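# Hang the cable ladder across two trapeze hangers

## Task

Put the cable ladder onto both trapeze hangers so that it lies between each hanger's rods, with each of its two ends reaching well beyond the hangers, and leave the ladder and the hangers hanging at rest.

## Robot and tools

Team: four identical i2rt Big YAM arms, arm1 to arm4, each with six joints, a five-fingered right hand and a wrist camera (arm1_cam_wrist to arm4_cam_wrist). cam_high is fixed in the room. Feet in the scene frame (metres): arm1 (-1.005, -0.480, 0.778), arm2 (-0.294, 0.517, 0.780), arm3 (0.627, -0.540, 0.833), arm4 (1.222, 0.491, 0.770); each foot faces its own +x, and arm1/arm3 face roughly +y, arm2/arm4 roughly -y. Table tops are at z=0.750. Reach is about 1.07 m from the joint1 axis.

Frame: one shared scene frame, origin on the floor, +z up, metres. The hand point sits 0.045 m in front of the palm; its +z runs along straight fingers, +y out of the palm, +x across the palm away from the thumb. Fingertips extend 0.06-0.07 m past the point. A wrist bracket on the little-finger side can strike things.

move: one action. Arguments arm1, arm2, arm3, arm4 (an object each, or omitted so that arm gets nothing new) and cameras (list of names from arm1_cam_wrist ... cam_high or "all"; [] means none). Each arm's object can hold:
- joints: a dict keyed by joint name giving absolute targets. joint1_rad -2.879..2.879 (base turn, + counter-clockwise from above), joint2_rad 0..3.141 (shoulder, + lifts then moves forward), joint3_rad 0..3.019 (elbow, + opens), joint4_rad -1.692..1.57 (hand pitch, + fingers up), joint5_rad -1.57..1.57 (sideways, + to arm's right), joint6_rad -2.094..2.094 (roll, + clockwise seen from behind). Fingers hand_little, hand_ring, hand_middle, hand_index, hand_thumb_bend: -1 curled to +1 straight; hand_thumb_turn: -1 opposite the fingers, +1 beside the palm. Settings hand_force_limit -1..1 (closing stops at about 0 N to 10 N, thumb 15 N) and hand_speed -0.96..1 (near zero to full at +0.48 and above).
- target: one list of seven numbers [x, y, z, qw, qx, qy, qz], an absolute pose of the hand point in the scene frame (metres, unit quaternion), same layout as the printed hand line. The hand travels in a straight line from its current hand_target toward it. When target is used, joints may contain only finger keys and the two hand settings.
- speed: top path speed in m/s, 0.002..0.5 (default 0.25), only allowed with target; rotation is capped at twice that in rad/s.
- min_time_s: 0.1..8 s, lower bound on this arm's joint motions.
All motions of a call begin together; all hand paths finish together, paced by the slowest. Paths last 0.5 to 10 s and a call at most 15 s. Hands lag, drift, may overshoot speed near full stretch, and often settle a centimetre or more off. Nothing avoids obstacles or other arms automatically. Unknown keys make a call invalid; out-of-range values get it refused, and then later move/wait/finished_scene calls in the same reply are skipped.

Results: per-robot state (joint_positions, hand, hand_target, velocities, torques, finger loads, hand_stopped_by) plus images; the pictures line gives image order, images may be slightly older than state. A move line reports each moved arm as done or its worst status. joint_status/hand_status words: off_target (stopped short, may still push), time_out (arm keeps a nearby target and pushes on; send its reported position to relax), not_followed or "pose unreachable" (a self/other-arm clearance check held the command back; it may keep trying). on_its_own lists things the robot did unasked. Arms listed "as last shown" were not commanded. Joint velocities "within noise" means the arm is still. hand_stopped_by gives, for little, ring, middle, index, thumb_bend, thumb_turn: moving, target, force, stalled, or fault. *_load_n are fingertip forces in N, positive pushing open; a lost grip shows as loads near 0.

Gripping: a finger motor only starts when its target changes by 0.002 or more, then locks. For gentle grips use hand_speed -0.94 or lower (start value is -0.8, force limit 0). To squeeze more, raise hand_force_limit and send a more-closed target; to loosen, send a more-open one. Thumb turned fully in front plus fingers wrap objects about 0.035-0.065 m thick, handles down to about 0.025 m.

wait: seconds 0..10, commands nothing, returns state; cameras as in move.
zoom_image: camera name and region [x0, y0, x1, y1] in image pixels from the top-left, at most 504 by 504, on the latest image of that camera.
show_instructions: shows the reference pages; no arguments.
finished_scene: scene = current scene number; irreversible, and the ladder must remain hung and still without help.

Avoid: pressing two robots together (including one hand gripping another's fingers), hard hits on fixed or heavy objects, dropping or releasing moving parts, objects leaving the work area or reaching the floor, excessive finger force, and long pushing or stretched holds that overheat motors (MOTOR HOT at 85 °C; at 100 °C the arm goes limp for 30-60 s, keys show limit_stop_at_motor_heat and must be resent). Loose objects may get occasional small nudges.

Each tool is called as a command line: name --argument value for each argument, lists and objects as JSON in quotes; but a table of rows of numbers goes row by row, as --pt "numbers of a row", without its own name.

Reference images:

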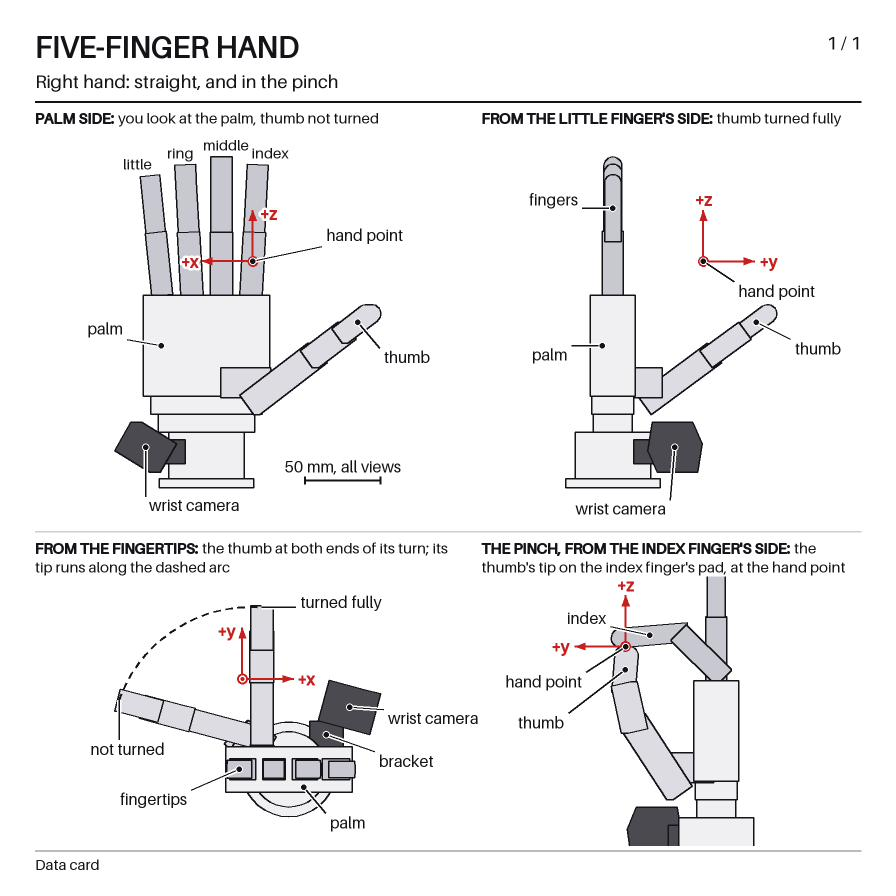

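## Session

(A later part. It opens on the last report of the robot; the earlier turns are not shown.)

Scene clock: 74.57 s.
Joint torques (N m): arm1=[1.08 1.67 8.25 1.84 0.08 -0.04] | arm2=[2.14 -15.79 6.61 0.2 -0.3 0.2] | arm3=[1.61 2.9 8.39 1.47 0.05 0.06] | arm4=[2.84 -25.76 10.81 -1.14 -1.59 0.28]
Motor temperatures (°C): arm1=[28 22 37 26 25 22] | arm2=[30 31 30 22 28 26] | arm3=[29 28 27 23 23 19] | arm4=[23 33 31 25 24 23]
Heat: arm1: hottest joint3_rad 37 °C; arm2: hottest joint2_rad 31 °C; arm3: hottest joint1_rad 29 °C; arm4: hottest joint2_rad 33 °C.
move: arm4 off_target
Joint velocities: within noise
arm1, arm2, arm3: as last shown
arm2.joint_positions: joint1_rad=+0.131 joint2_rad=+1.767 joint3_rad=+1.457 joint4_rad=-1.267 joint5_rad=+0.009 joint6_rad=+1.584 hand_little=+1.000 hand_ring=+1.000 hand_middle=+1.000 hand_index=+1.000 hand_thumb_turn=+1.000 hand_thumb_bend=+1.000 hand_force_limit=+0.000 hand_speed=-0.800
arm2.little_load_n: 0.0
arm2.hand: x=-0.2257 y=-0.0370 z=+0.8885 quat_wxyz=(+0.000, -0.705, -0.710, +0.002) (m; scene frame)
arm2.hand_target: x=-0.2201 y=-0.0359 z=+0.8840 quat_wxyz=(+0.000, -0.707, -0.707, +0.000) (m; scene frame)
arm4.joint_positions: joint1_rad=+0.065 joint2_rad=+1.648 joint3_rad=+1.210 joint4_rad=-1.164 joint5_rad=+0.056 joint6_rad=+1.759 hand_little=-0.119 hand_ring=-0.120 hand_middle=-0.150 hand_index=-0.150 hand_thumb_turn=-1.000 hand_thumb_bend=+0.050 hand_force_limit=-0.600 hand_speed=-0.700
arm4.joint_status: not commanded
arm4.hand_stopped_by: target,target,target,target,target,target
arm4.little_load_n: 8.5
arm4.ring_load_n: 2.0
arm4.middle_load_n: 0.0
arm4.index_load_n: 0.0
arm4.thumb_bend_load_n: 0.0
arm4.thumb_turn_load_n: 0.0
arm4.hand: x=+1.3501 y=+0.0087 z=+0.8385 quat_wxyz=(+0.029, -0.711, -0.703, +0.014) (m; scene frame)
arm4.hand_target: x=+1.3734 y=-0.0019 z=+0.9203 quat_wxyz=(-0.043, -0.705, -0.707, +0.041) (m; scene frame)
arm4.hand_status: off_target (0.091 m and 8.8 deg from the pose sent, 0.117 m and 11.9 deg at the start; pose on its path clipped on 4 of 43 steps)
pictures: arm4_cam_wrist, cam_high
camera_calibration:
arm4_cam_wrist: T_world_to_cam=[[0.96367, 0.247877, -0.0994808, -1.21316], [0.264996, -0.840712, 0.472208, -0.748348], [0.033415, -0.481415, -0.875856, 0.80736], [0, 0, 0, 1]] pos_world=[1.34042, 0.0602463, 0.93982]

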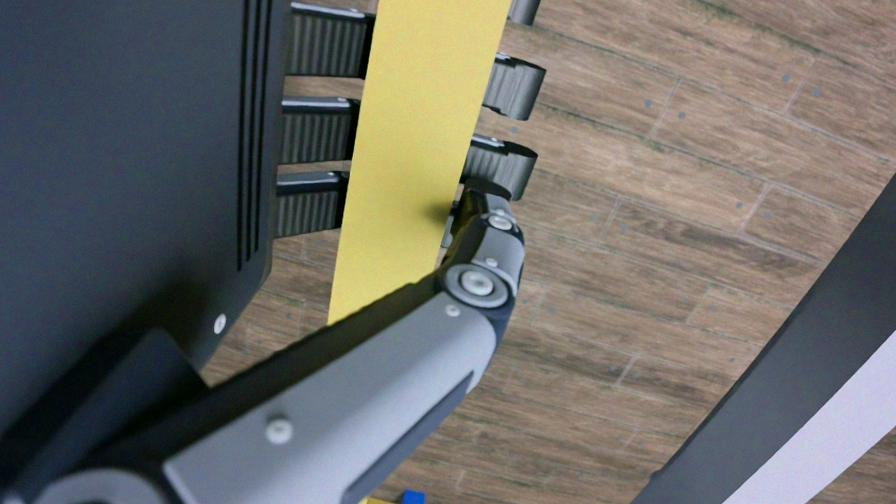

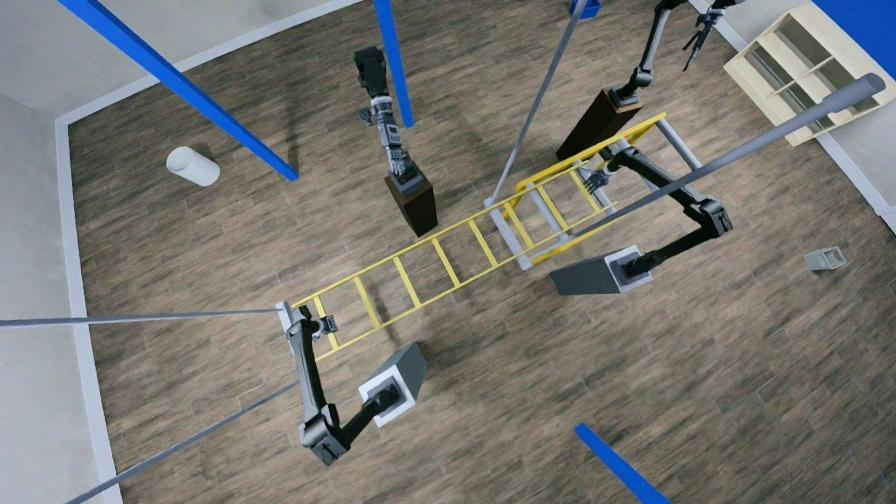

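move --arm4 '{"target":[1.375,0.03,0.925,0.0706,0.7036,0.7036,-0.0706],"speed":0.1}' --cameras '["arm4_cam_wrist","cam_high"]'

zoom_image --camera "cam_high" --region '[260, 280, 350, 390]'

Scene clock: 77.27 s.
Joint torques (N m): arm1=[0.38 1.96 8.32 1.7 0.09 -0.02] | arm2=[1.26 -16.15 6.58 0.34 -0.21 0.23] | arm3=[1.55 2.96 8.4 1.46 0.04 0.07] | arm4=[2.67 -23.71 11.07 0.02 -1.24 0.53]
Motor temperatures (°C): arm1=[28 22 37 26 25 22] | arm2=[30 31 30 22 28 26] | arm3=[29 28 27 23 23 19] | arm4=[23 33 31 25 24 23]
Heat: arm1: hottest joint3_rad 37 °C; arm2: hottest joint2_rad 31 °C; arm3: hottest joint1_rad 29 °C; arm4: hottest joint2_rad 33 °C.
move: arm4 off_target
Joint velocities: within noise
arm1, arm2, arm3: as last shown
arm2.hand: x=-0.2256 y=-0.0370 z=+0.8885 quat_wxyz=(+0.000, -0.705, -0.710, +0.002) (m; scene frame)
arm2.hand_target: x=-0.2200 y=-0.0359 z=+0.8841 quat_wxyz=(+0.000, -0.707, -0.707, +0.000) (m; scene frame)
arm3.ring_load_n: -0.5
arm4.joint_positions: joint1_rad=+0.090 joint2_rad=+1.510 joint3_rad=+1.044 joint4_rad=-1.097 joint5_rad=+0.066 joint6_rad=+1.759 hand_little=-0.119 hand_ring=-0.120 hand_middle=-0.150 hand_index=-0.150 hand_thumb_turn=-1.000 hand_thumb_bend=+0.050 hand_force_limit=-0.600 hand_speed=-0.700
arm4.joint_status: not commanded
arm4.hand_stopped_by: target,target,target,target,target,target
arm4.little_load_n: 3.5
arm4.ring_load_n: 1.0
arm4.middle_load_n: 2.5
arm4.index_load_n: 1.5
arm4.thumb_bend_load_n: 0.0
arm4.thumb_turn_load_n: 0.0
arm4.hand: x=+1.3510 y=+0.0568 z=+0.8396 quat_wxyz=(+0.015, -0.702, -0.711, +0.030) (m; scene frame)
arm4.hand_target: x=+1.3733 y=+0.0352 z=+0.9219 quat_wxyz=(-0.071, -0.702, -0.705, +0.068) (m; scene frame)
arm4.hand_status: off_target (0.093 m and 11.0 deg from the pose sent, 0.093 m and 13.1 deg at the start)
pictures: arm4_cam_wrist, cam_high
camera_calibration:
arm4_cam_wrist: T_world_to_cam=[[0.956843, 0.267931, -0.112538, -1.20678], [0.287316, -0.81409, 0.504685, -0.767632], [0.0436048, -0.515239, -0.855937, 0.802803], [0, 0, 0, 1]] pos_world=[1.34024, 0.112047, 0.938753]

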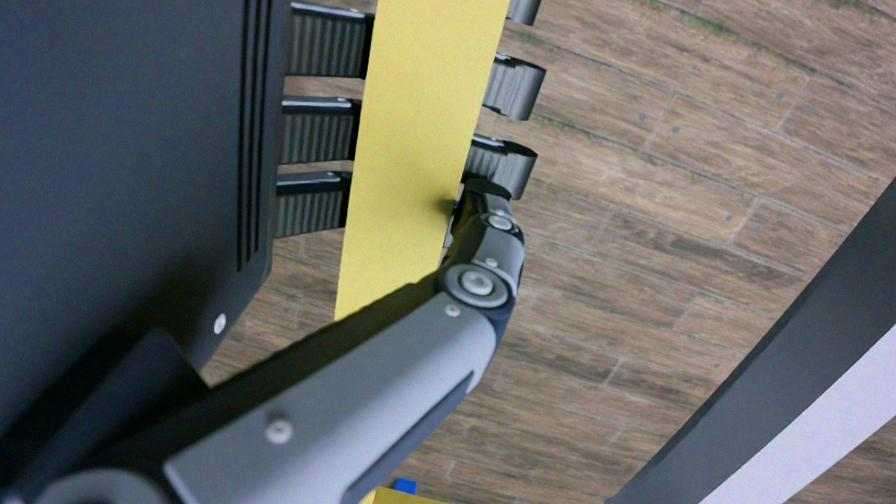

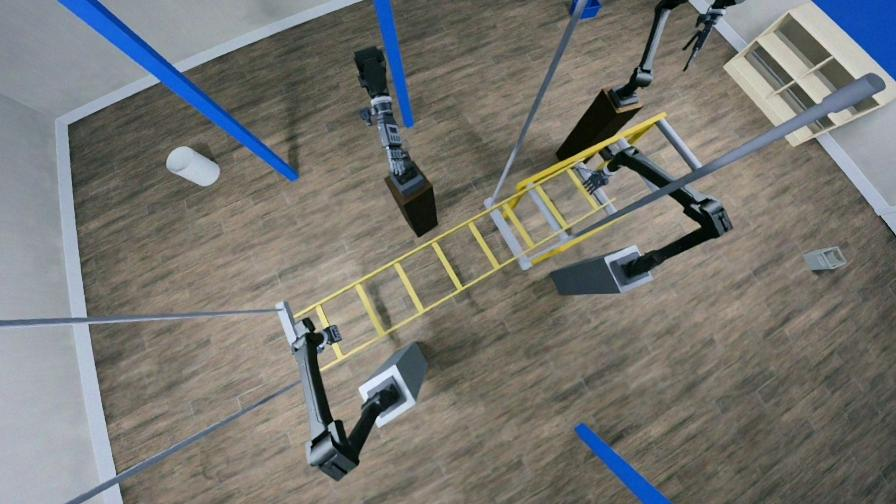

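Scaled by 4.582 from the camera's 896x504 image, which has a finer 1280x720 frame.

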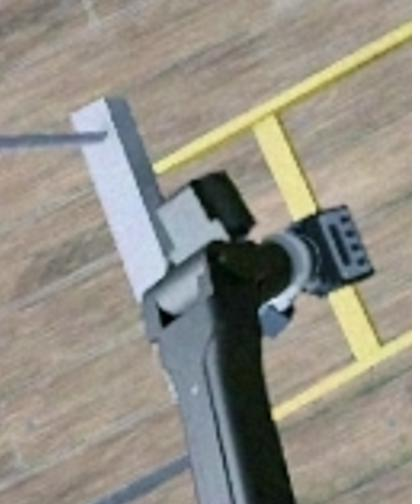

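move --arm4 '{"target":[1.39,0.005,0.93,0.0706,0.7036,0.7036,-0.0706],"speed":0.1}' --cameras '["cam_high"]'

zoom_image --camera "cam_high" --region '[260, 280, 350, 390]'

Scene clock: 79.07 s.
Joint torques (N m): arm1=[0.91 1.96 8.27 1.63 0.1 -0.01] | arm2=[1.55 -16.26 6.63 0.39 -0.24 0.21] | arm3=[1.61 2.9 8.38 1.48 0.04 0.06] | arm4=[3.37 -19.6 14.6 -0.05 -1.46 0.64]
Motor temperatures (°C): arm1=[28 22 37 26 25 22] | arm2=[30 31 30 22 27 26] | arm3=[29 28 27 23 23 19] | arm4=[23 33 31 24 24 23]
Heat: arm1: hottest joint3_rad 37 °C; arm2: hottest joint2_rad 31 °C; arm3: hottest joint1_rad 29 °C; arm4: hottest joint2_rad 33 °C.
move: arm4 off_target
Joint velocities: within noise
arm1, arm2, arm3: as last shown
arm3.ring_load_n: 0.0
arm3.middle_load_n: -0.5
arm4.joint_positions: joint1_rad=+0.096 joint2_rad=+1.508 joint3_rad=+1.042 joint4_rad=-1.096 joint5_rad=+0.073 joint6_rad=+1.765 hand_little=-0.119 hand_ring=-0.120 hand_middle=-0.150 hand_index=-0.150 hand_thumb_turn=-1.000 hand_thumb_bend=+0.050 hand_force_limit=-0.600 hand_speed=-0.700
arm4.joint_status: not commanded
arm4.hand_stopped_by: target,target,target,target,target,target
arm4.little_load_n: 3.0
arm4.ring_load_n: 0.5
arm4.middle_load_n: 2.5
arm4.index_load_n: 2.5
arm4.thumb_bend_load_n: 0.0
arm4.thumb_turn_load_n: 0.0
arm4.hand: x=+1.3520 y=+0.0573 z=+0.8395 quat_wxyz=(+0.016, -0.702, -0.711, +0.033) (m; scene frame)
arm4.hand_target: x=+1.3835 y=+0.0191 z=+0.9218 quat_wxyz=(-0.073, -0.702, -0.705, +0.067) (m; scene frame)
arm4.hand_status: off_target (0.111 m and 10.9 deg from the pose sent, 0.111 m and 11.0 deg at the start; pose on its path clipped on 21 of 29 steps)
pictures: cam_high

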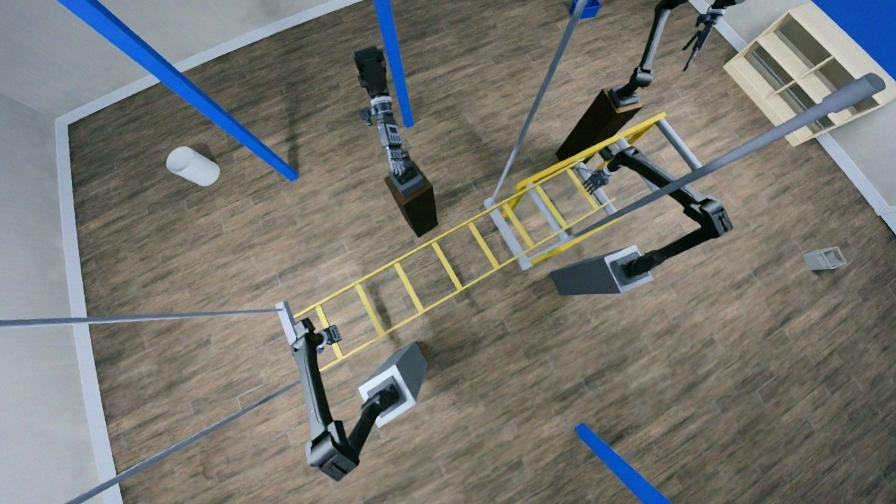

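Scaled by 4.582 from the camera's 896x504 image, which has a finer 1280x720 frame.

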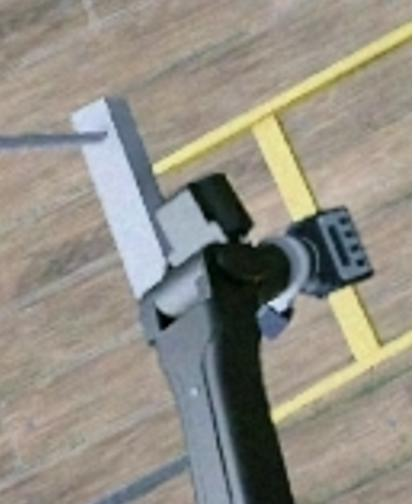

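move --arm4 '{"target":[1.355,-0.015,0.91,0.0706,0.7036,0.7036,-0.0706],"speed":0.1}' --cameras '["cam_high","arm4_cam_wrist"]'

zoom_image --camera "cam_high" --region '[260, 280, 350, 390]'

Scene clock: 80.97 s.
Joint torques (N m): arm1=[0.38 1.85 8.25 1.78 0.09 -0.01] | arm2=[1.55 -16.26 6.57 0.38 -0.31 0.21] | arm3=[1.55 2.9 8.39 1.47 0.04 0.07] | arm4=[-0.73 -17.9 15.87 0.18 -0.57 0.08]
Motor temperatures (°C): arm1=[28 22 37 26 25 22] | arm2=[30 31 29 22 27 26] | arm3=[29 28 27 23 23 19] | arm4=[23 33 31 24 24 23]
Heat: arm1: hottest joint3_rad 37 °C; arm2: hottest joint2_rad 31 °C; arm3: hottest joint1_rad 29 °C; arm4: hottest joint2_rad 33 °C.
move: arm4 off_target
Joint velocities: within noise
arm1, arm2, arm3: as last shown
arm2.hand: x=-0.2257 y=-0.0370 z=+0.8884 quat_wxyz=(+0.000, -0.705, -0.710, +0.002) (m; scene frame)
arm3.middle_load_n: 0.0
arm3.thumb_bend_load_n: -0.5
arm4.joint_positions: joint1_rad=+0.068 joint2_rad=+1.533 joint3_rad=+1.042 joint4_rad=-1.069 joint5_rad=+0.046 joint6_rad=+1.737 hand_little=-0.120 hand_ring=-0.120 hand_middle=-0.150 hand_index=-0.150 hand_thumb_turn=-1.000 hand_thumb_bend=+0.050 hand_force_limit=-0.600 hand_speed=-0.700
arm4.joint_status: not commanded
arm4.hand_stopped_by: target,target,target,target,target,target
arm4.little_load_n: 3.5
arm4.ring_load_n: 1.0
arm4.middle_load_n: 2.0
arm4.index_load_n: 0.0
arm4.thumb_bend_load_n: 0.0
arm4.thumb_turn_load_n: 0.0
arm4.hand: x=+1.3471 y=+0.0511 z=+0.8310 quat_wxyz=(+0.009, -0.702, -0.712, +0.022) (m; scene frame)
arm4.hand_target: x=+1.3526 y=-0.0034 z=+0.9100 quat_wxyz=(-0.071, -0.703, -0.704, +0.072) (m; scene frame)
arm4.hand_status: off_target (0.103 m and 10.7 deg from the pose sent, 0.101 m and 10.9 deg at the start; pose on its path clipped on 17 of 35 steps)
pictures: arm4_cam_wrist, cam_high
camera_calibration:
arm4_cam_wrist: T_world_to_cam=[[0.958689, 0.269005, -0.0924785, -1.22177], [0.277733, -0.814907, 0.508715, -0.757228], [0.0614856, -0.513383, -0.855954, 0.76854], [0, 0, 0, 1]] pos_world=[1.33435, 0.106148, 0.930061]

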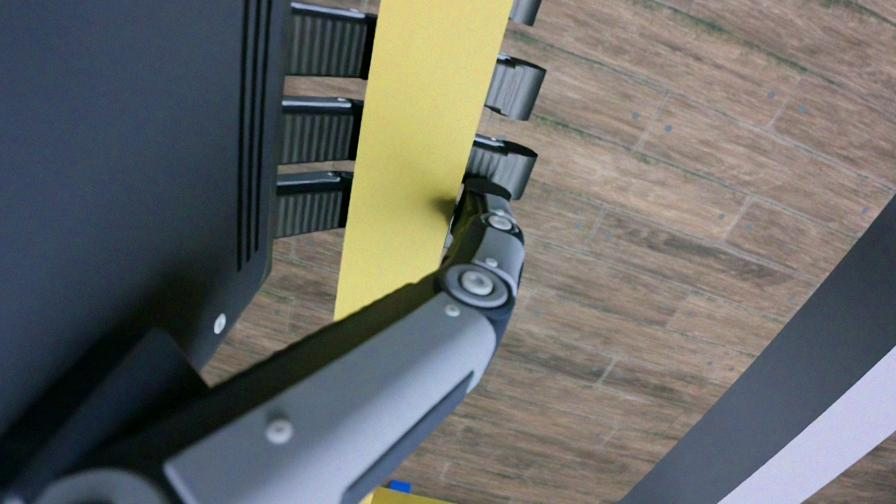

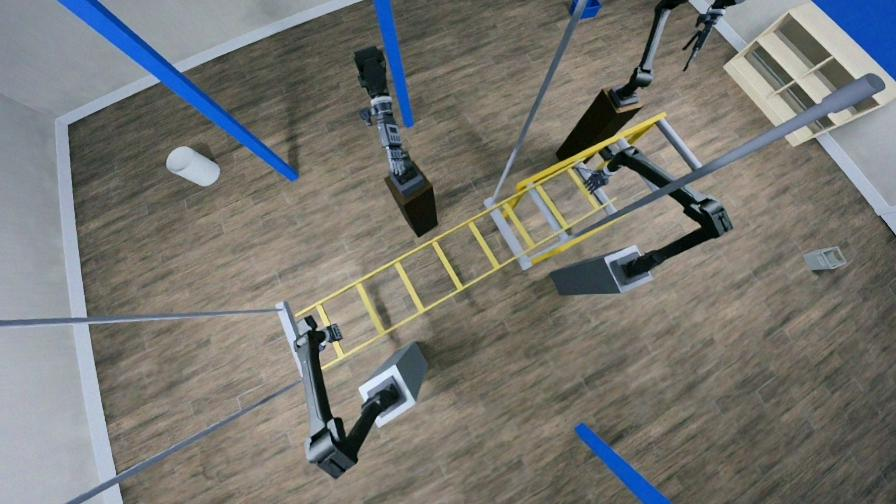

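Scaled by 4.582 from the camera's 896x504 image, which has a finer 1280x720 frame.

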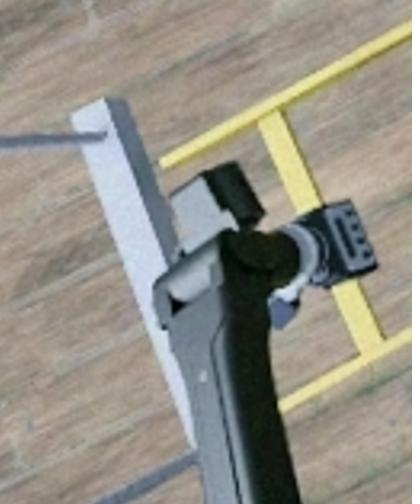

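move --arm2 '{"target":[-0.14,-0.036,0.882,0,0.7071,0.7071,0],"speed":0.08}' --arm4 '{"target":[1.395,-0.03,0.92,0.0706,0.7036,0.7036,-0.0706],"speed":0.08}' --cameras '["cam_high","arm4_cam_wrist"]'

zoom_image --camera "cam_high" --region '[260, 280, 350, 390]'

Scene clock: 83.87 s.
Joint torques (N m): arm1=[0.5 2.02 8.28 1.74 0.07 -0.01] | arm2=[8.12 -14.56 7.86 0.05 -3.15 0.74] | arm3=[1.55 2.9 8.4 1.47 0.04 0.07] | arm4=[0.97 -17.03 16.5 0.17 -0.37 0.38]
Motor temperatures (°C): arm1=[28 22 37 26 25 22] | arm2=[30 31 29 22 28 26] | arm3=[29 28 27 23 23 19] | arm4=[23 33 32 24 23 23]
Heat: arm1: hottest joint3_rad 37 °C; arm2: hottest joint2_rad 31 °C; arm3: hottest joint1_rad 29 °C; arm4: hottest joint2_rad 33 °C.
move: arm2 off_target; arm4 off_target
Joint velocities: within noise
arm1.joint_positions: joint1_rad=-0.444 joint2_rad=+0.649 joint3_rad=+1.320 joint4_rad=-1.533 joint5_rad=+0.043 joint6_rad=-1.031 hand_little=+1.000 hand_ring=+1.000 hand_middle=+1.000 hand_index=+1.000 hand_thumb_turn=+1.000 hand_thumb_bend=+1.000 hand_force_limit=+0.000 hand_speed=-0.800
arm1.joint_status: not commanded
arm1.hand_stopped_by: target,target,target,target,target,target
arm1.little_load_n: 0.0
arm1.ring_load_n: 0.0
arm1.middle_load_n: 0.5
arm1.index_load_n: 0.0
arm1.thumb_bend_load_n: 0.0
arm1.thumb_turn_load_n: 0.0
arm1.hand: x=-0.8577 y=-0.3491 z=+1.1884 quat_wxyz=(-0.223, +0.919, +0.190, +0.265) (m; scene frame)
arm1.hand_target: x=-0.8576 y=-0.3490 z=+1.1955 quat_wxyz=(-0.229, +0.916, +0.189, +0.271) (m; scene frame)
arm1.hand_status: not commanded
arm2.joint_positions: joint1_rad=+0.203 joint2_rad=+1.767 joint3_rad=+1.457 joint4_rad=-1.269 joint5_rad=+0.075 joint6_rad=+1.672 hand_little=+1.000 hand_ring=+1.000 hand_middle=+1.000 hand_index=+1.000 hand_thumb_turn=+1.000 hand_thumb_bend=+1.000 hand_force_limit=+0.000 hand_speed=-0.800
arm2.joint_status: not commanded
arm2.hand_stopped_by: target,target,target,target,target,target
arm2.little_load_n: 1.5
arm2.ring_load_n: 0.0
arm2.middle_load_n: 0.0
arm2.index_load_n: 0.0
arm2.thumb_bend_load_n: -0.5
arm2.thumb_turn_load_n: 0.0
arm2.hand: x=-0.2009 y=-0.0367 z=+0.8854 quat_wxyz=(+0.022, -0.710, -0.704, +0.027) (m; scene frame)
arm2.hand_target: x=-0.1431 y=-0.0321 z=+0.8827 quat_wxyz=(+0.002, -0.706, -0.708, -0.001) (m; scene frame)
arm2.hand_status: off_target (0.061 m and 4.0 deg from the pose sent, 0.086 m and 0.5 deg at the start)
arm3.joint_positions: joint1_rad=-0.222 joint2_rad=+0.623 joint3_rad=+1.430 joint4_rad=-1.351 joint5_rad=+0.129 joint6_rad=-1.048 hand_little=+1.000 hand_ring=+1.000 hand_middle=+1.000 hand_index=+1.000 hand_thumb_turn=+1.000 hand_thumb_bend=+1.000 hand_force_limit=+0.000 hand_speed=-0.800
arm3.joint_status: not commanded
arm3.hand_stopped_by: target,target,target,target,target,target
arm3.little_load_n: 0.0
arm3.ring_load_n: 0.0
arm3.middle_load_n: 0.0
arm3.index_load_n: 0.0
arm3.thumb_bend_load_n: 0.0
arm3.thumb_turn_load_n: 0.0
arm3.hand: x=+0.7044 y=-0.3359 z=+1.3329 quat_wxyz=(-0.382, +0.785, +0.373, +0.315) (m; scene frame)
arm3.hand_target: x=+0.7042 y=-0.3375 z=+1.3413 quat_wxyz=(-0.390, +0.780, +0.370, +0.320) (m; scene frame)
arm3.hand_status: not commanded
arm4.joint_positions: joint1_rad=+0.122 joint2_rad=+1.544 joint3_rad=+1.049 joint4_rad=-1.062 joint5_rad=+0.051 joint6_rad=+1.788 hand_little=-0.120 hand_ring=-0.120 hand_middle=-0.150 hand_index=-0.150 hand_thumb_turn=-1.000 hand_thumb_bend=+0.050 hand_force_limit=-0.600 hand_speed=-0.700
arm4.joint_status: not commanded
arm4.hand_stopped_by: target,target,target,target,target,target
arm4.little_load_n: 1.0
arm4.ring_load_n: 0.5
arm4.middle_load_n: 2.0
arm4.index_load_n: 2.0
arm4.thumb_bend_load_n: 0.0
arm4.thumb_turn_load_n: 0.0
arm4.hand: x=+1.3692 y=+0.0508 z=+0.8294 quat_wxyz=(+0.007, -0.701, -0.712, +0.025) (m; scene frame)
arm4.hand_target: x=+1.3874 y=-0.0043 z=+0.9059 quat_wxyz=(-0.072, -0.703, -0.704, +0.070) (m; scene frame)
arm4.hand_status: off_target (0.124 m and 10.4 deg from the pose sent, 0.130 m and 10.7 deg at the start; pose on its path clipped on 49 of 53 steps)
pictures: arm4_cam_wrist, cam_high
camera_calibration:
arm4_cam_wrist: T_world_to_cam=[[0.957679, 0.27078, -0.0976141, -1.2374], [0.281501, -0.810334, 0.513921, -0.772485], [0.0600593, -0.51965, -0.852265, 0.764852], [0, 0, 0, 1]] pos_world=[1.35655, 0.106547, 0.928066]

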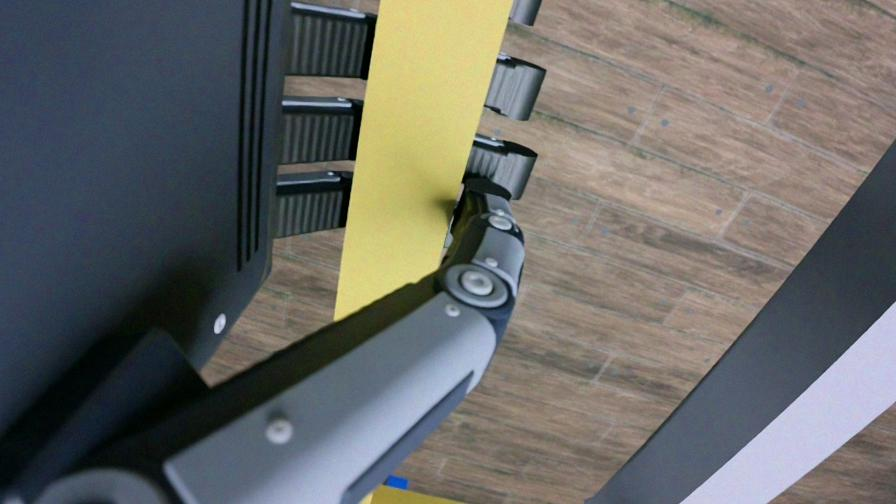

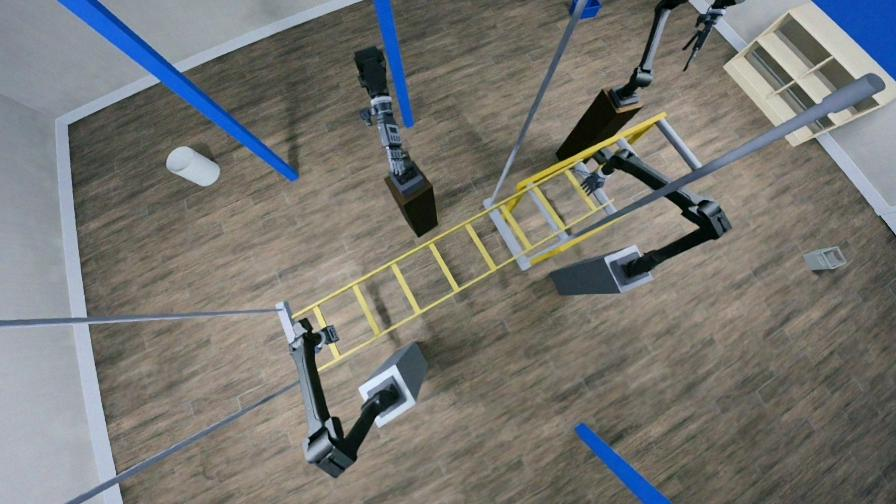

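Scaled by 4.582 from the camera's 896x504 image, which has a finer 1280x720 frame.

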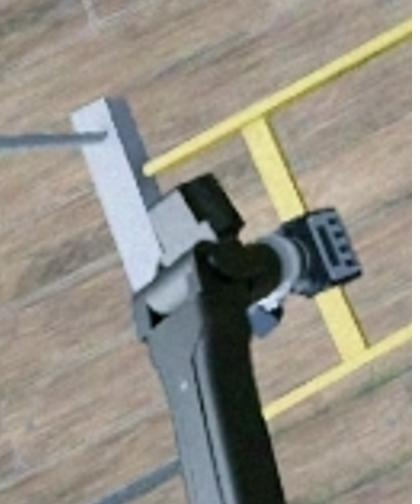

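zoom_image --camera "cam_high" --region '[470, 180, 630, 290]'

Scaled by 3.150 from the camera's 896x504 image, which has a finer 1280x720 frame.

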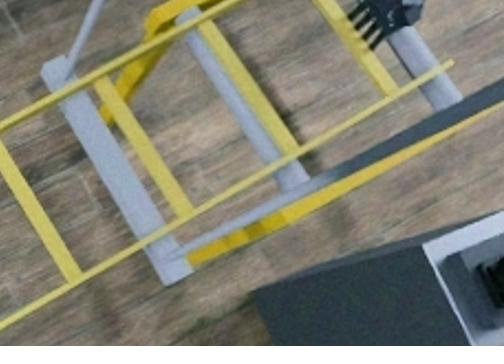

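move --arm4 '{"joints":{"joint1_rad":0.17,"joint2_rad":1.75,"joint3_rad":1.6,"joint4_rad":-1.40,"joint5_rad":0.0,"joint6_rad":1.80},"min_time_s":1.0}' --cameras '["cam_high"]'

zoom_image --camera "cam_high" --region '[260, 280, 350, 390]'

Scene clock: 89.50 s.
Joint torques (N m): arm1=[0.38 2.2 8.32 1.69 0.11 -0.01] | arm2=[4.42 -15.03 7.9 0.53 -1.45 0.39] | arm3=[1.55 2.96 8.39 1.47 0.05 0.06] | arm4=[2.14 -24.23 15.45 -1.96 -1.53 0.12]
Motor temperatures (°C): arm1=[28 22 37 26 25 22] | arm2=[30 31 29 22 29 26] | arm3=[29 28 27 23 23 19] | arm4=[23 33 33 24 23 23]
Heat: arm1: hottest joint3_rad 37 °C; arm2: hottest joint2_rad 31 °C; arm3: hottest joint1_rad 29 °C; arm4: hottest joint2_rad 33 °C.
move: arm4 time_out
Joint velocities: within noise
arm1, arm2, arm3: as last shown
arm1.middle_load_n: 0.0
arm2.joint_positions: joint1_rad=+0.246 joint2_rad=+1.771 joint3_rad=+1.457 joint4_rad=-1.280 joint5_rad=+0.037 joint6_rad=+1.713 hand_little=+1.000 hand_ring=+1.000 hand_middle=+1.000 hand_index=+1.000 hand_thumb_turn=+1.000 hand_thumb_bend=+1.000 hand_force_limit=+0.000 hand_speed=-0.800
arm2.little_load_n: 0.5
arm2.ring_load_n: 0.5
arm2.thumb_bend_load_n: 0.0
arm2.hand: x=-0.1715 y=-0.0307 z=+0.8847 quat_wxyz=(+0.015, -0.709, -0.705, +0.008) (m; scene frame)
arm2.hand_target: x=-0.1432 y=-0.0323 z=+0.8827 quat_wxyz=(+0.002, -0.706, -0.708, -0.001) (m; scene frame)
arm4.joint_positions: joint1_rad=+0.148 joint2_rad=+1.825 joint3_rad=+1.460 joint4_rad=-1.353 joint5_rad=+0.034 joint6_rad=+1.800 hand_little=-0.119 hand_ring=-0.120 hand_middle=-0.150 hand_index=-0.150 hand_thumb_turn=-1.000 hand_thumb_bend=+0.050 hand_force_limit=-0.600 hand_speed=-0.700
arm4.joint_status: joint3_rad time_out (moved +0.411 of +0.551); joint5_rad time_out (moved -0.018 of -0.051); the others done
arm4.hand_stopped_by: target,target,target,target,target,target
arm4.little_load_n: 8.5
arm4.ring_load_n: 0.0
arm4.middle_load_n: 0.0
arm4.index_load_n: 0.0
arm4.thumb_bend_load_n: 0.0
arm4.thumb_turn_load_n: 0.0
arm4.on_its_own: joint3_rad reads +1.460 and still pushes toward +1.573 since a time_out; joint5_rad reads +0.034 and still pushes toward +0.000 since a time_out
arm4.hand: x=+1.4043 y=-0.0224 z=+0.8401 quat_wxyz=(+0.072, -0.693, -0.717, -0.024) (m; scene frame)
arm4.hand_target: x=+1.4302 y=-0.0461 z=+0.9249 quat_wxyz=(+0.003, -0.688, -0.725, -0.002) (m; scene frame)
arm4.hand_status: not commanded
pictures: cam_high

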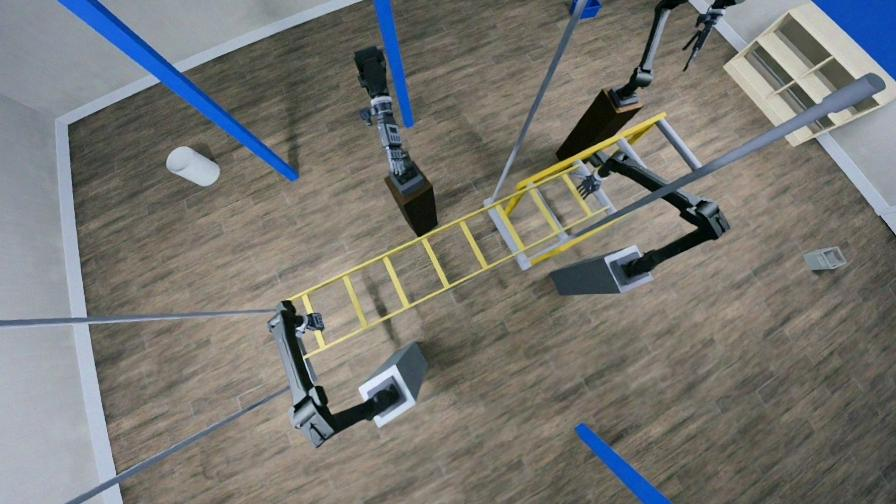

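Scaled by 4.582 from the camera's 896x504 image, which has a finer 1280x720 frame.

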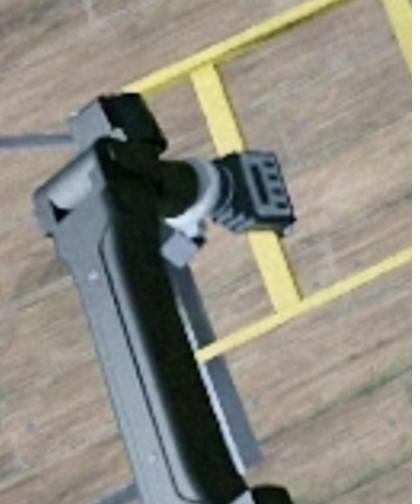

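move --arm4 '{"target":[1.42,-0.006,0.92,0.0706,0.7036,0.7036,-0.0706],"speed":0.1}' --cameras '["cam_high","arm4_cam_wrist"]'

zoom_image --camera "cam_high" --region '[260, 280, 350, 390]'

Scene clock: 91.70 s.
Joint torques (N m): arm1=[0.5 1.67 8.27 1.8 0.1 0.01] | arm2=[4.78 -15.03 7.77 -0.21 -1.42 0.34] | arm3=[1.55 2.9 8.4 1.47 0.05 0.06] | arm4=[1.14 -25.88 10.47 0.17 -0.38 0.39]
Motor temperatures (°C): arm1=[28 22 37 26 25 22] | arm2=[30 31 29 22 29 26] | arm3=[29 28 27 23 23 19] | arm4=[23 33 34 24 23 23]
Heat: arm1: hottest joint3_rad 37 °C; arm2: hottest joint2_rad 31 °C; arm3: hottest joint1_rad 29 °C; arm4: hottest joint3_rad 34 °C.
move: arm4 off_target
Joint velocities: within noise
arm1, arm2, arm3: as last shown
arm1.little_load_n: -0.5
arm2.joint_positions: joint1_rad=+0.247 joint2_rad=+1.771 joint3_rad=+1.457 joint4_rad=-1.261 joint5_rad=+0.035 joint6_rad=+1.714 hand_little=+1.000 hand_ring=+1.000 hand_middle=+1.000 hand_index=+1.000 hand_thumb_turn=+1.000 hand_thumb_bend=+1.000 hand_force_limit=+0.000 hand_speed=-0.800
arm2.ring_load_n: 0.0
arm2.thumb_bend_load_n: -0.5
arm2.hand: x=-0.1704 y=-0.0356 z=+0.8854 quat_wxyz=(+0.007, -0.709, -0.705, +0.014) (m; scene frame)
arm2.hand_target: x=-0.1431 y=-0.0322 z=+0.8827 quat_wxyz=(+0.002, -0.706, -0.708, -0.001) (m; scene frame)
arm4.joint_positions: joint1_rad=+0.189 joint2_rad=+1.639 joint3_rad=+1.169 joint4_rad=-1.096 joint5_rad=+0.064 joint6_rad=+1.853 hand_little=-0.120 hand_ring=-0.120 hand_middle=-0.150 hand_index=-0.150 hand_thumb_turn=-1.000 hand_thumb_bend=+0.050 hand_force_limit=-0.600 hand_speed=-0.700
arm4.joint_status: not commanded
arm4.hand_stopped_by: target,target,target,target,target,target
arm4.little_load_n: 1.5
arm4.ring_load_n: 1.0
arm4.middle_load_n: 2.5
arm4.index_load_n: 2.0
arm4.thumb_bend_load_n: 0.0
arm4.thumb_turn_load_n: 0.0
arm4.hand: x=+1.4051 y=+0.0207 z=+0.8300 quat_wxyz=(+0.013, -0.700, -0.713, +0.030) (m; scene frame)
arm4.hand_target: x=+1.4185 y=-0.0011 z=+0.9169 quat_wxyz=(-0.071, -0.703, -0.704, +0.069) (m; scene frame)
arm4.hand_status: off_target (0.095 m and 10.7 deg from the pose sent, 0.083 m and 19.7 deg at the start)
pictures: arm4_cam_wrist, cam_high
camera_calibration:
arm4_cam_wrist: T_world_to_cam=[[0.955855, 0.272408, -0.110161, -1.25066], [0.289691, -0.81085, 0.50853, -0.814333], [0.0492031, -0.517993, -0.853968, 0.76422], [0, 0, 0, 1]] pos_world=[1.39375, 0.0762481, 0.928958]

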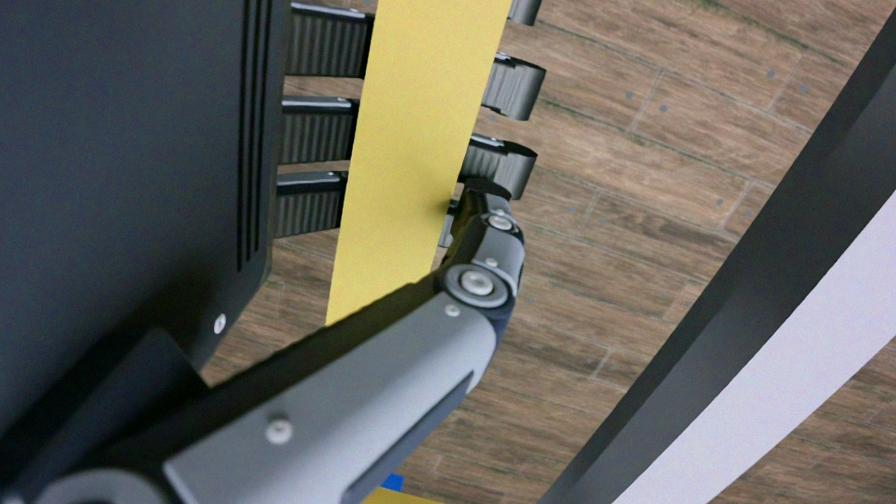

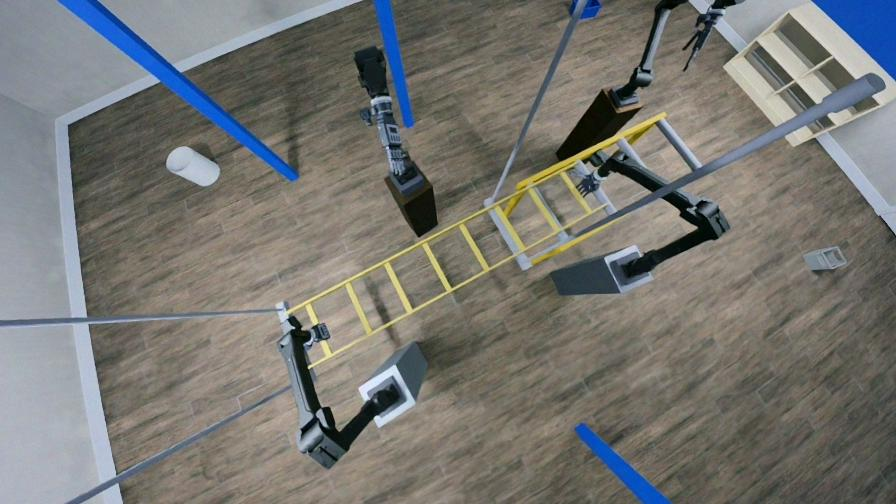

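Scaled by 4.582 from the camera's 896x504 image, which has a finer 1280x720 frame.

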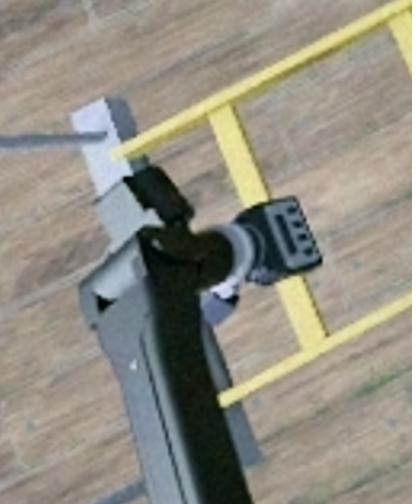

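move --arm4 '{"target":[1.41,0.01,0.965,0.0706,0.7036,0.7036,-0.0706],"speed":0.12}' --cameras '["arm4_cam_wrist"]'

Scene clock: 93.90 s.
Joint torques (N m): arm1=[1.03 2.08 8.31 1.74 0.09 -0.02] | arm2=[4.07 -15.09 7.82 -0.32 -1.5 0.38] | arm3=[1.55 2.96 8.39 1.5 0.04 0.06] | arm4=[0.15 -24.47 12.66 -0.53 -0.19 0.36]
Motor temperatures (°C): arm1=[28 22 37 26 25 22] | arm2=[30 31 29 22 29 26] | arm3=[29 28 27 23 23 19] | arm4=[23 33 34 24 23 23]
Heat: arm1: hottest joint3_rad 37 °C; arm2: hottest joint2_rad 31 °C; arm3: hottest joint1_rad 29 °C; arm4: hottest joint3_rad 34 °C.
move: arm4 off_target
Joint velocities: within noise
arm1, arm2, arm3: as last shown
arm1.little_load_n: 0.0
arm2.joint_positions: joint1_rad=+0.247 joint2_rad=+1.771 joint3_rad=+1.457 joint4_rad=-1.259 joint5_rad=+0.036 joint6_rad=+1.714 hand_little=+1.000 hand_ring=+1.000 hand_middle=+1.000 hand_index=+1.000 hand_thumb_turn=+1.000 hand_thumb_bend=+1.000 hand_force_limit=+0.000 hand_speed=-0.800
arm2.thumb_bend_load_n: 0.0
arm2.hand: x=-0.1705 y=-0.0362 z=+0.8855 quat_wxyz=(+0.007, -0.709, -0.705, +0.014) (m; scene frame)
arm4.joint_positions: joint1_rad=+0.194 joint2_rad=+1.548 joint3_rad=+1.125 joint4_rad=-1.145 joint5_rad=+0.060 joint6_rad=+1.850 hand_little=-0.120 hand_ring=-0.120 hand_middle=-0.150 hand_index=-0.150 hand_thumb_turn=-1.000 hand_thumb_bend=+0.050 hand_force_limit=-0.600 hand_speed=-0.700
arm4.joint_status: not commanded
arm4.hand_stopped_by: target,target,target,target,target,target
arm4.little_load_n: 2.0
arm4.ring_load_n: 0.5
arm4.middle_load_n: 2.5
arm4.index_load_n: 2.0
arm4.thumb_bend_load_n: 0.0
arm4.thumb_turn_load_n: 0.0
arm4.hand: x=+1.4002 y=+0.0478 z=+0.8531 quat_wxyz=(+0.013, -0.698, -0.716, +0.027) (m; scene frame)
arm4.hand_target: x=+1.4069 y=+0.0221 z=+0.9441 quat_wxyz=(-0.071, -0.703, -0.704, +0.070) (m; scene frame)
arm4.hand_status: off_target (0.118 m and 10.9 deg from the pose sent, 0.136 m and 10.7 deg at the start; pose on its path clipped on 48 of 51 steps)
pictures: arm4_cam_wrist
camera_calibration:
arm4_cam_wrist: T_world_to_cam=[[0.953978, 0.280512, -0.106017, -1.2521], [0.294548, -0.810155, 0.506843, -0.808086], [0.0562851, -0.514744, -0.855494, 0.789518], [0, 0, 0, 1]] pos_world=[1.38806, 0.102953, 0.952257]

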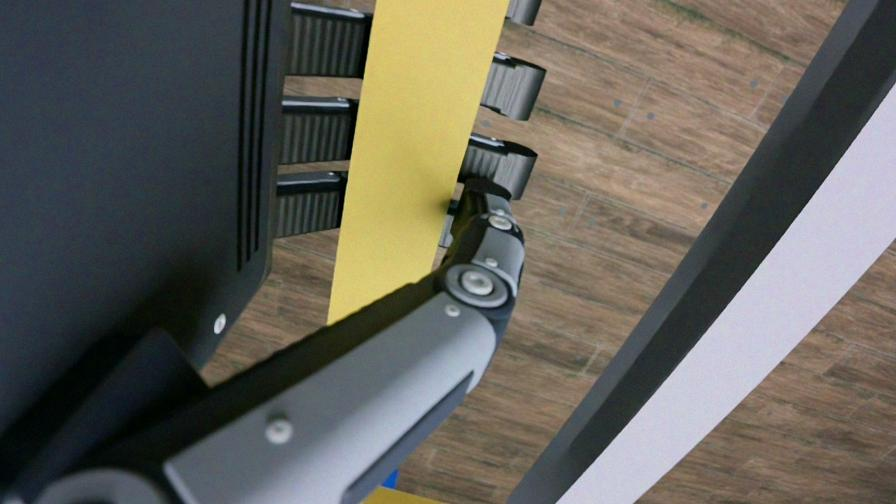

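move --arm4 '{"joints":{"joint1_rad":0.20,"joint2_rad":1.57,"joint3_rad":1.39,"joint4_rad":-1.22,"joint5_rad":0.02,"joint6_rad":1.85},"min_time_s":1.0}' --cameras '["cam_high"]'

zoom_image --camera "cam_high" --region '[260, 280, 350, 390]'

Scene clock: 98.60 s.
Joint torques (N m): arm1=[0.38 1.61 8.31 1.84 0.11 0] | arm2=[3.43 -15.15 7.98 0.42 -1.1 0.35] | arm3=[1.55 3.02 8.42 1.5 0.04 0.07] | arm4=[1.08 -20.89 15.53 -0.81 -1.42 0.14]
Motor temperatures (°C): arm1=[28 22 37 25 25 22] | arm2=[30 31 29 22 28 26] | arm3=[28 28 27 23 23 19] | arm4=[23 33 34 24 23 23]
Heat: arm1: hottest joint3_rad 37 °C; arm2: hottest joint2_rad 31 °C; arm3: hottest joint1_rad 28 °C; arm4: hottest joint3_rad 34 °C.
move: arm4 time_out
Joint velocities: within noise
arm1, arm2, arm3: as last shown
arm1.thumb_bend_load_n: 0.5
arm2.joint_positions: joint1_rad=+0.255 joint2_rad=+1.771 joint3_rad=+1.457 joint4_rad=-1.271 joint5_rad=+0.028 joint6_rad=+1.716 hand_little=+1.000 hand_ring=+1.000 hand_middle=+1.000 hand_index=+1.000 hand_thumb_turn=+1.000 hand_thumb_bend=+1.000 hand_force_limit=+0.000 hand_speed=-0.800
arm2.little_load_n: 0.0
arm2.ring_load_n: 0.5
arm2.hand: x=-0.1648 y=-0.0317 z=+0.8854 quat_wxyz=(+0.009, -0.707, -0.707, +0.008) (m; scene frame)
arm2.hand_target: x=-0.1432 y=-0.0323 z=+0.8827 quat_wxyz=(+0.002, -0.706, -0.708, -0.001) (m; scene frame)
arm4.joint_positions: joint1_rad=+0.192 joint2_rad=+1.639 joint3_rad=+1.238 joint4_rad=-1.200 joint5_rad=+0.051 joint6_rad=+1.850 hand_little=-0.119 hand_ring=-0.120 hand_middle=-0.150 hand_index=-0.150 hand_thumb_turn=-1.000 hand_thumb_bend=+0.050 hand_force_limit=-0.600 hand_speed=-0.700
arm4.joint_status: joint3_rad time_out (moved +0.112 of +0.265); joint5_rad time_out (moved -0.009 of -0.040); the others done
arm4.hand_stopped_by: target,target,target,target,target,target
arm4.little_load_n: 6.5
arm4.ring_load_n: 2.0
arm4.middle_load_n: 0.0
arm4.index_load_n: 0.0
arm4.thumb_bend_load_n: 0.0
arm4.thumb_turn_load_n: 0.0
arm4.on_its_own: joint3_rad reads +1.238 and still pushes toward +1.350 since a time_out; joint5_rad reads +0.051 and still pushes toward +0.020 since a time_out
arm4.hand: x=+1.4095 y=+0.0210 z=+0.8522 quat_wxyz=(+0.026, -0.698, -0.716, +0.015) (m; scene frame)
arm4.hand_target: x=+1.4310 y=-0.0120 z=+0.9348 quat_wxyz=(-0.053, -0.694, -0.717, +0.040) (m; scene frame)
arm4.hand_status: not commanded
pictures: cam_high

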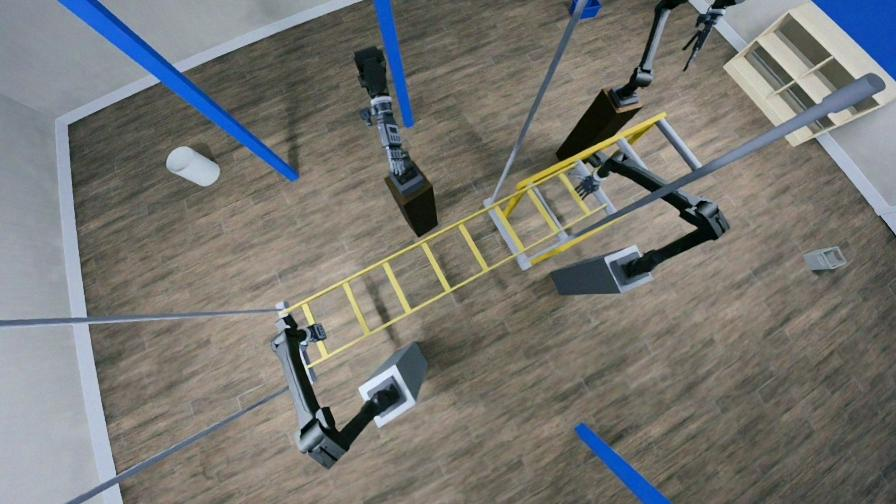

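Scaled by 4.582 from the camera's 896x504 image, which has a finer 1280x720 frame.

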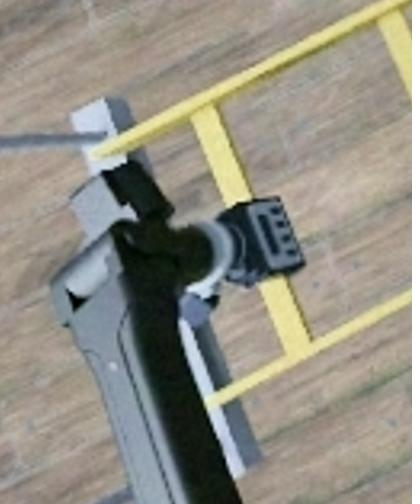

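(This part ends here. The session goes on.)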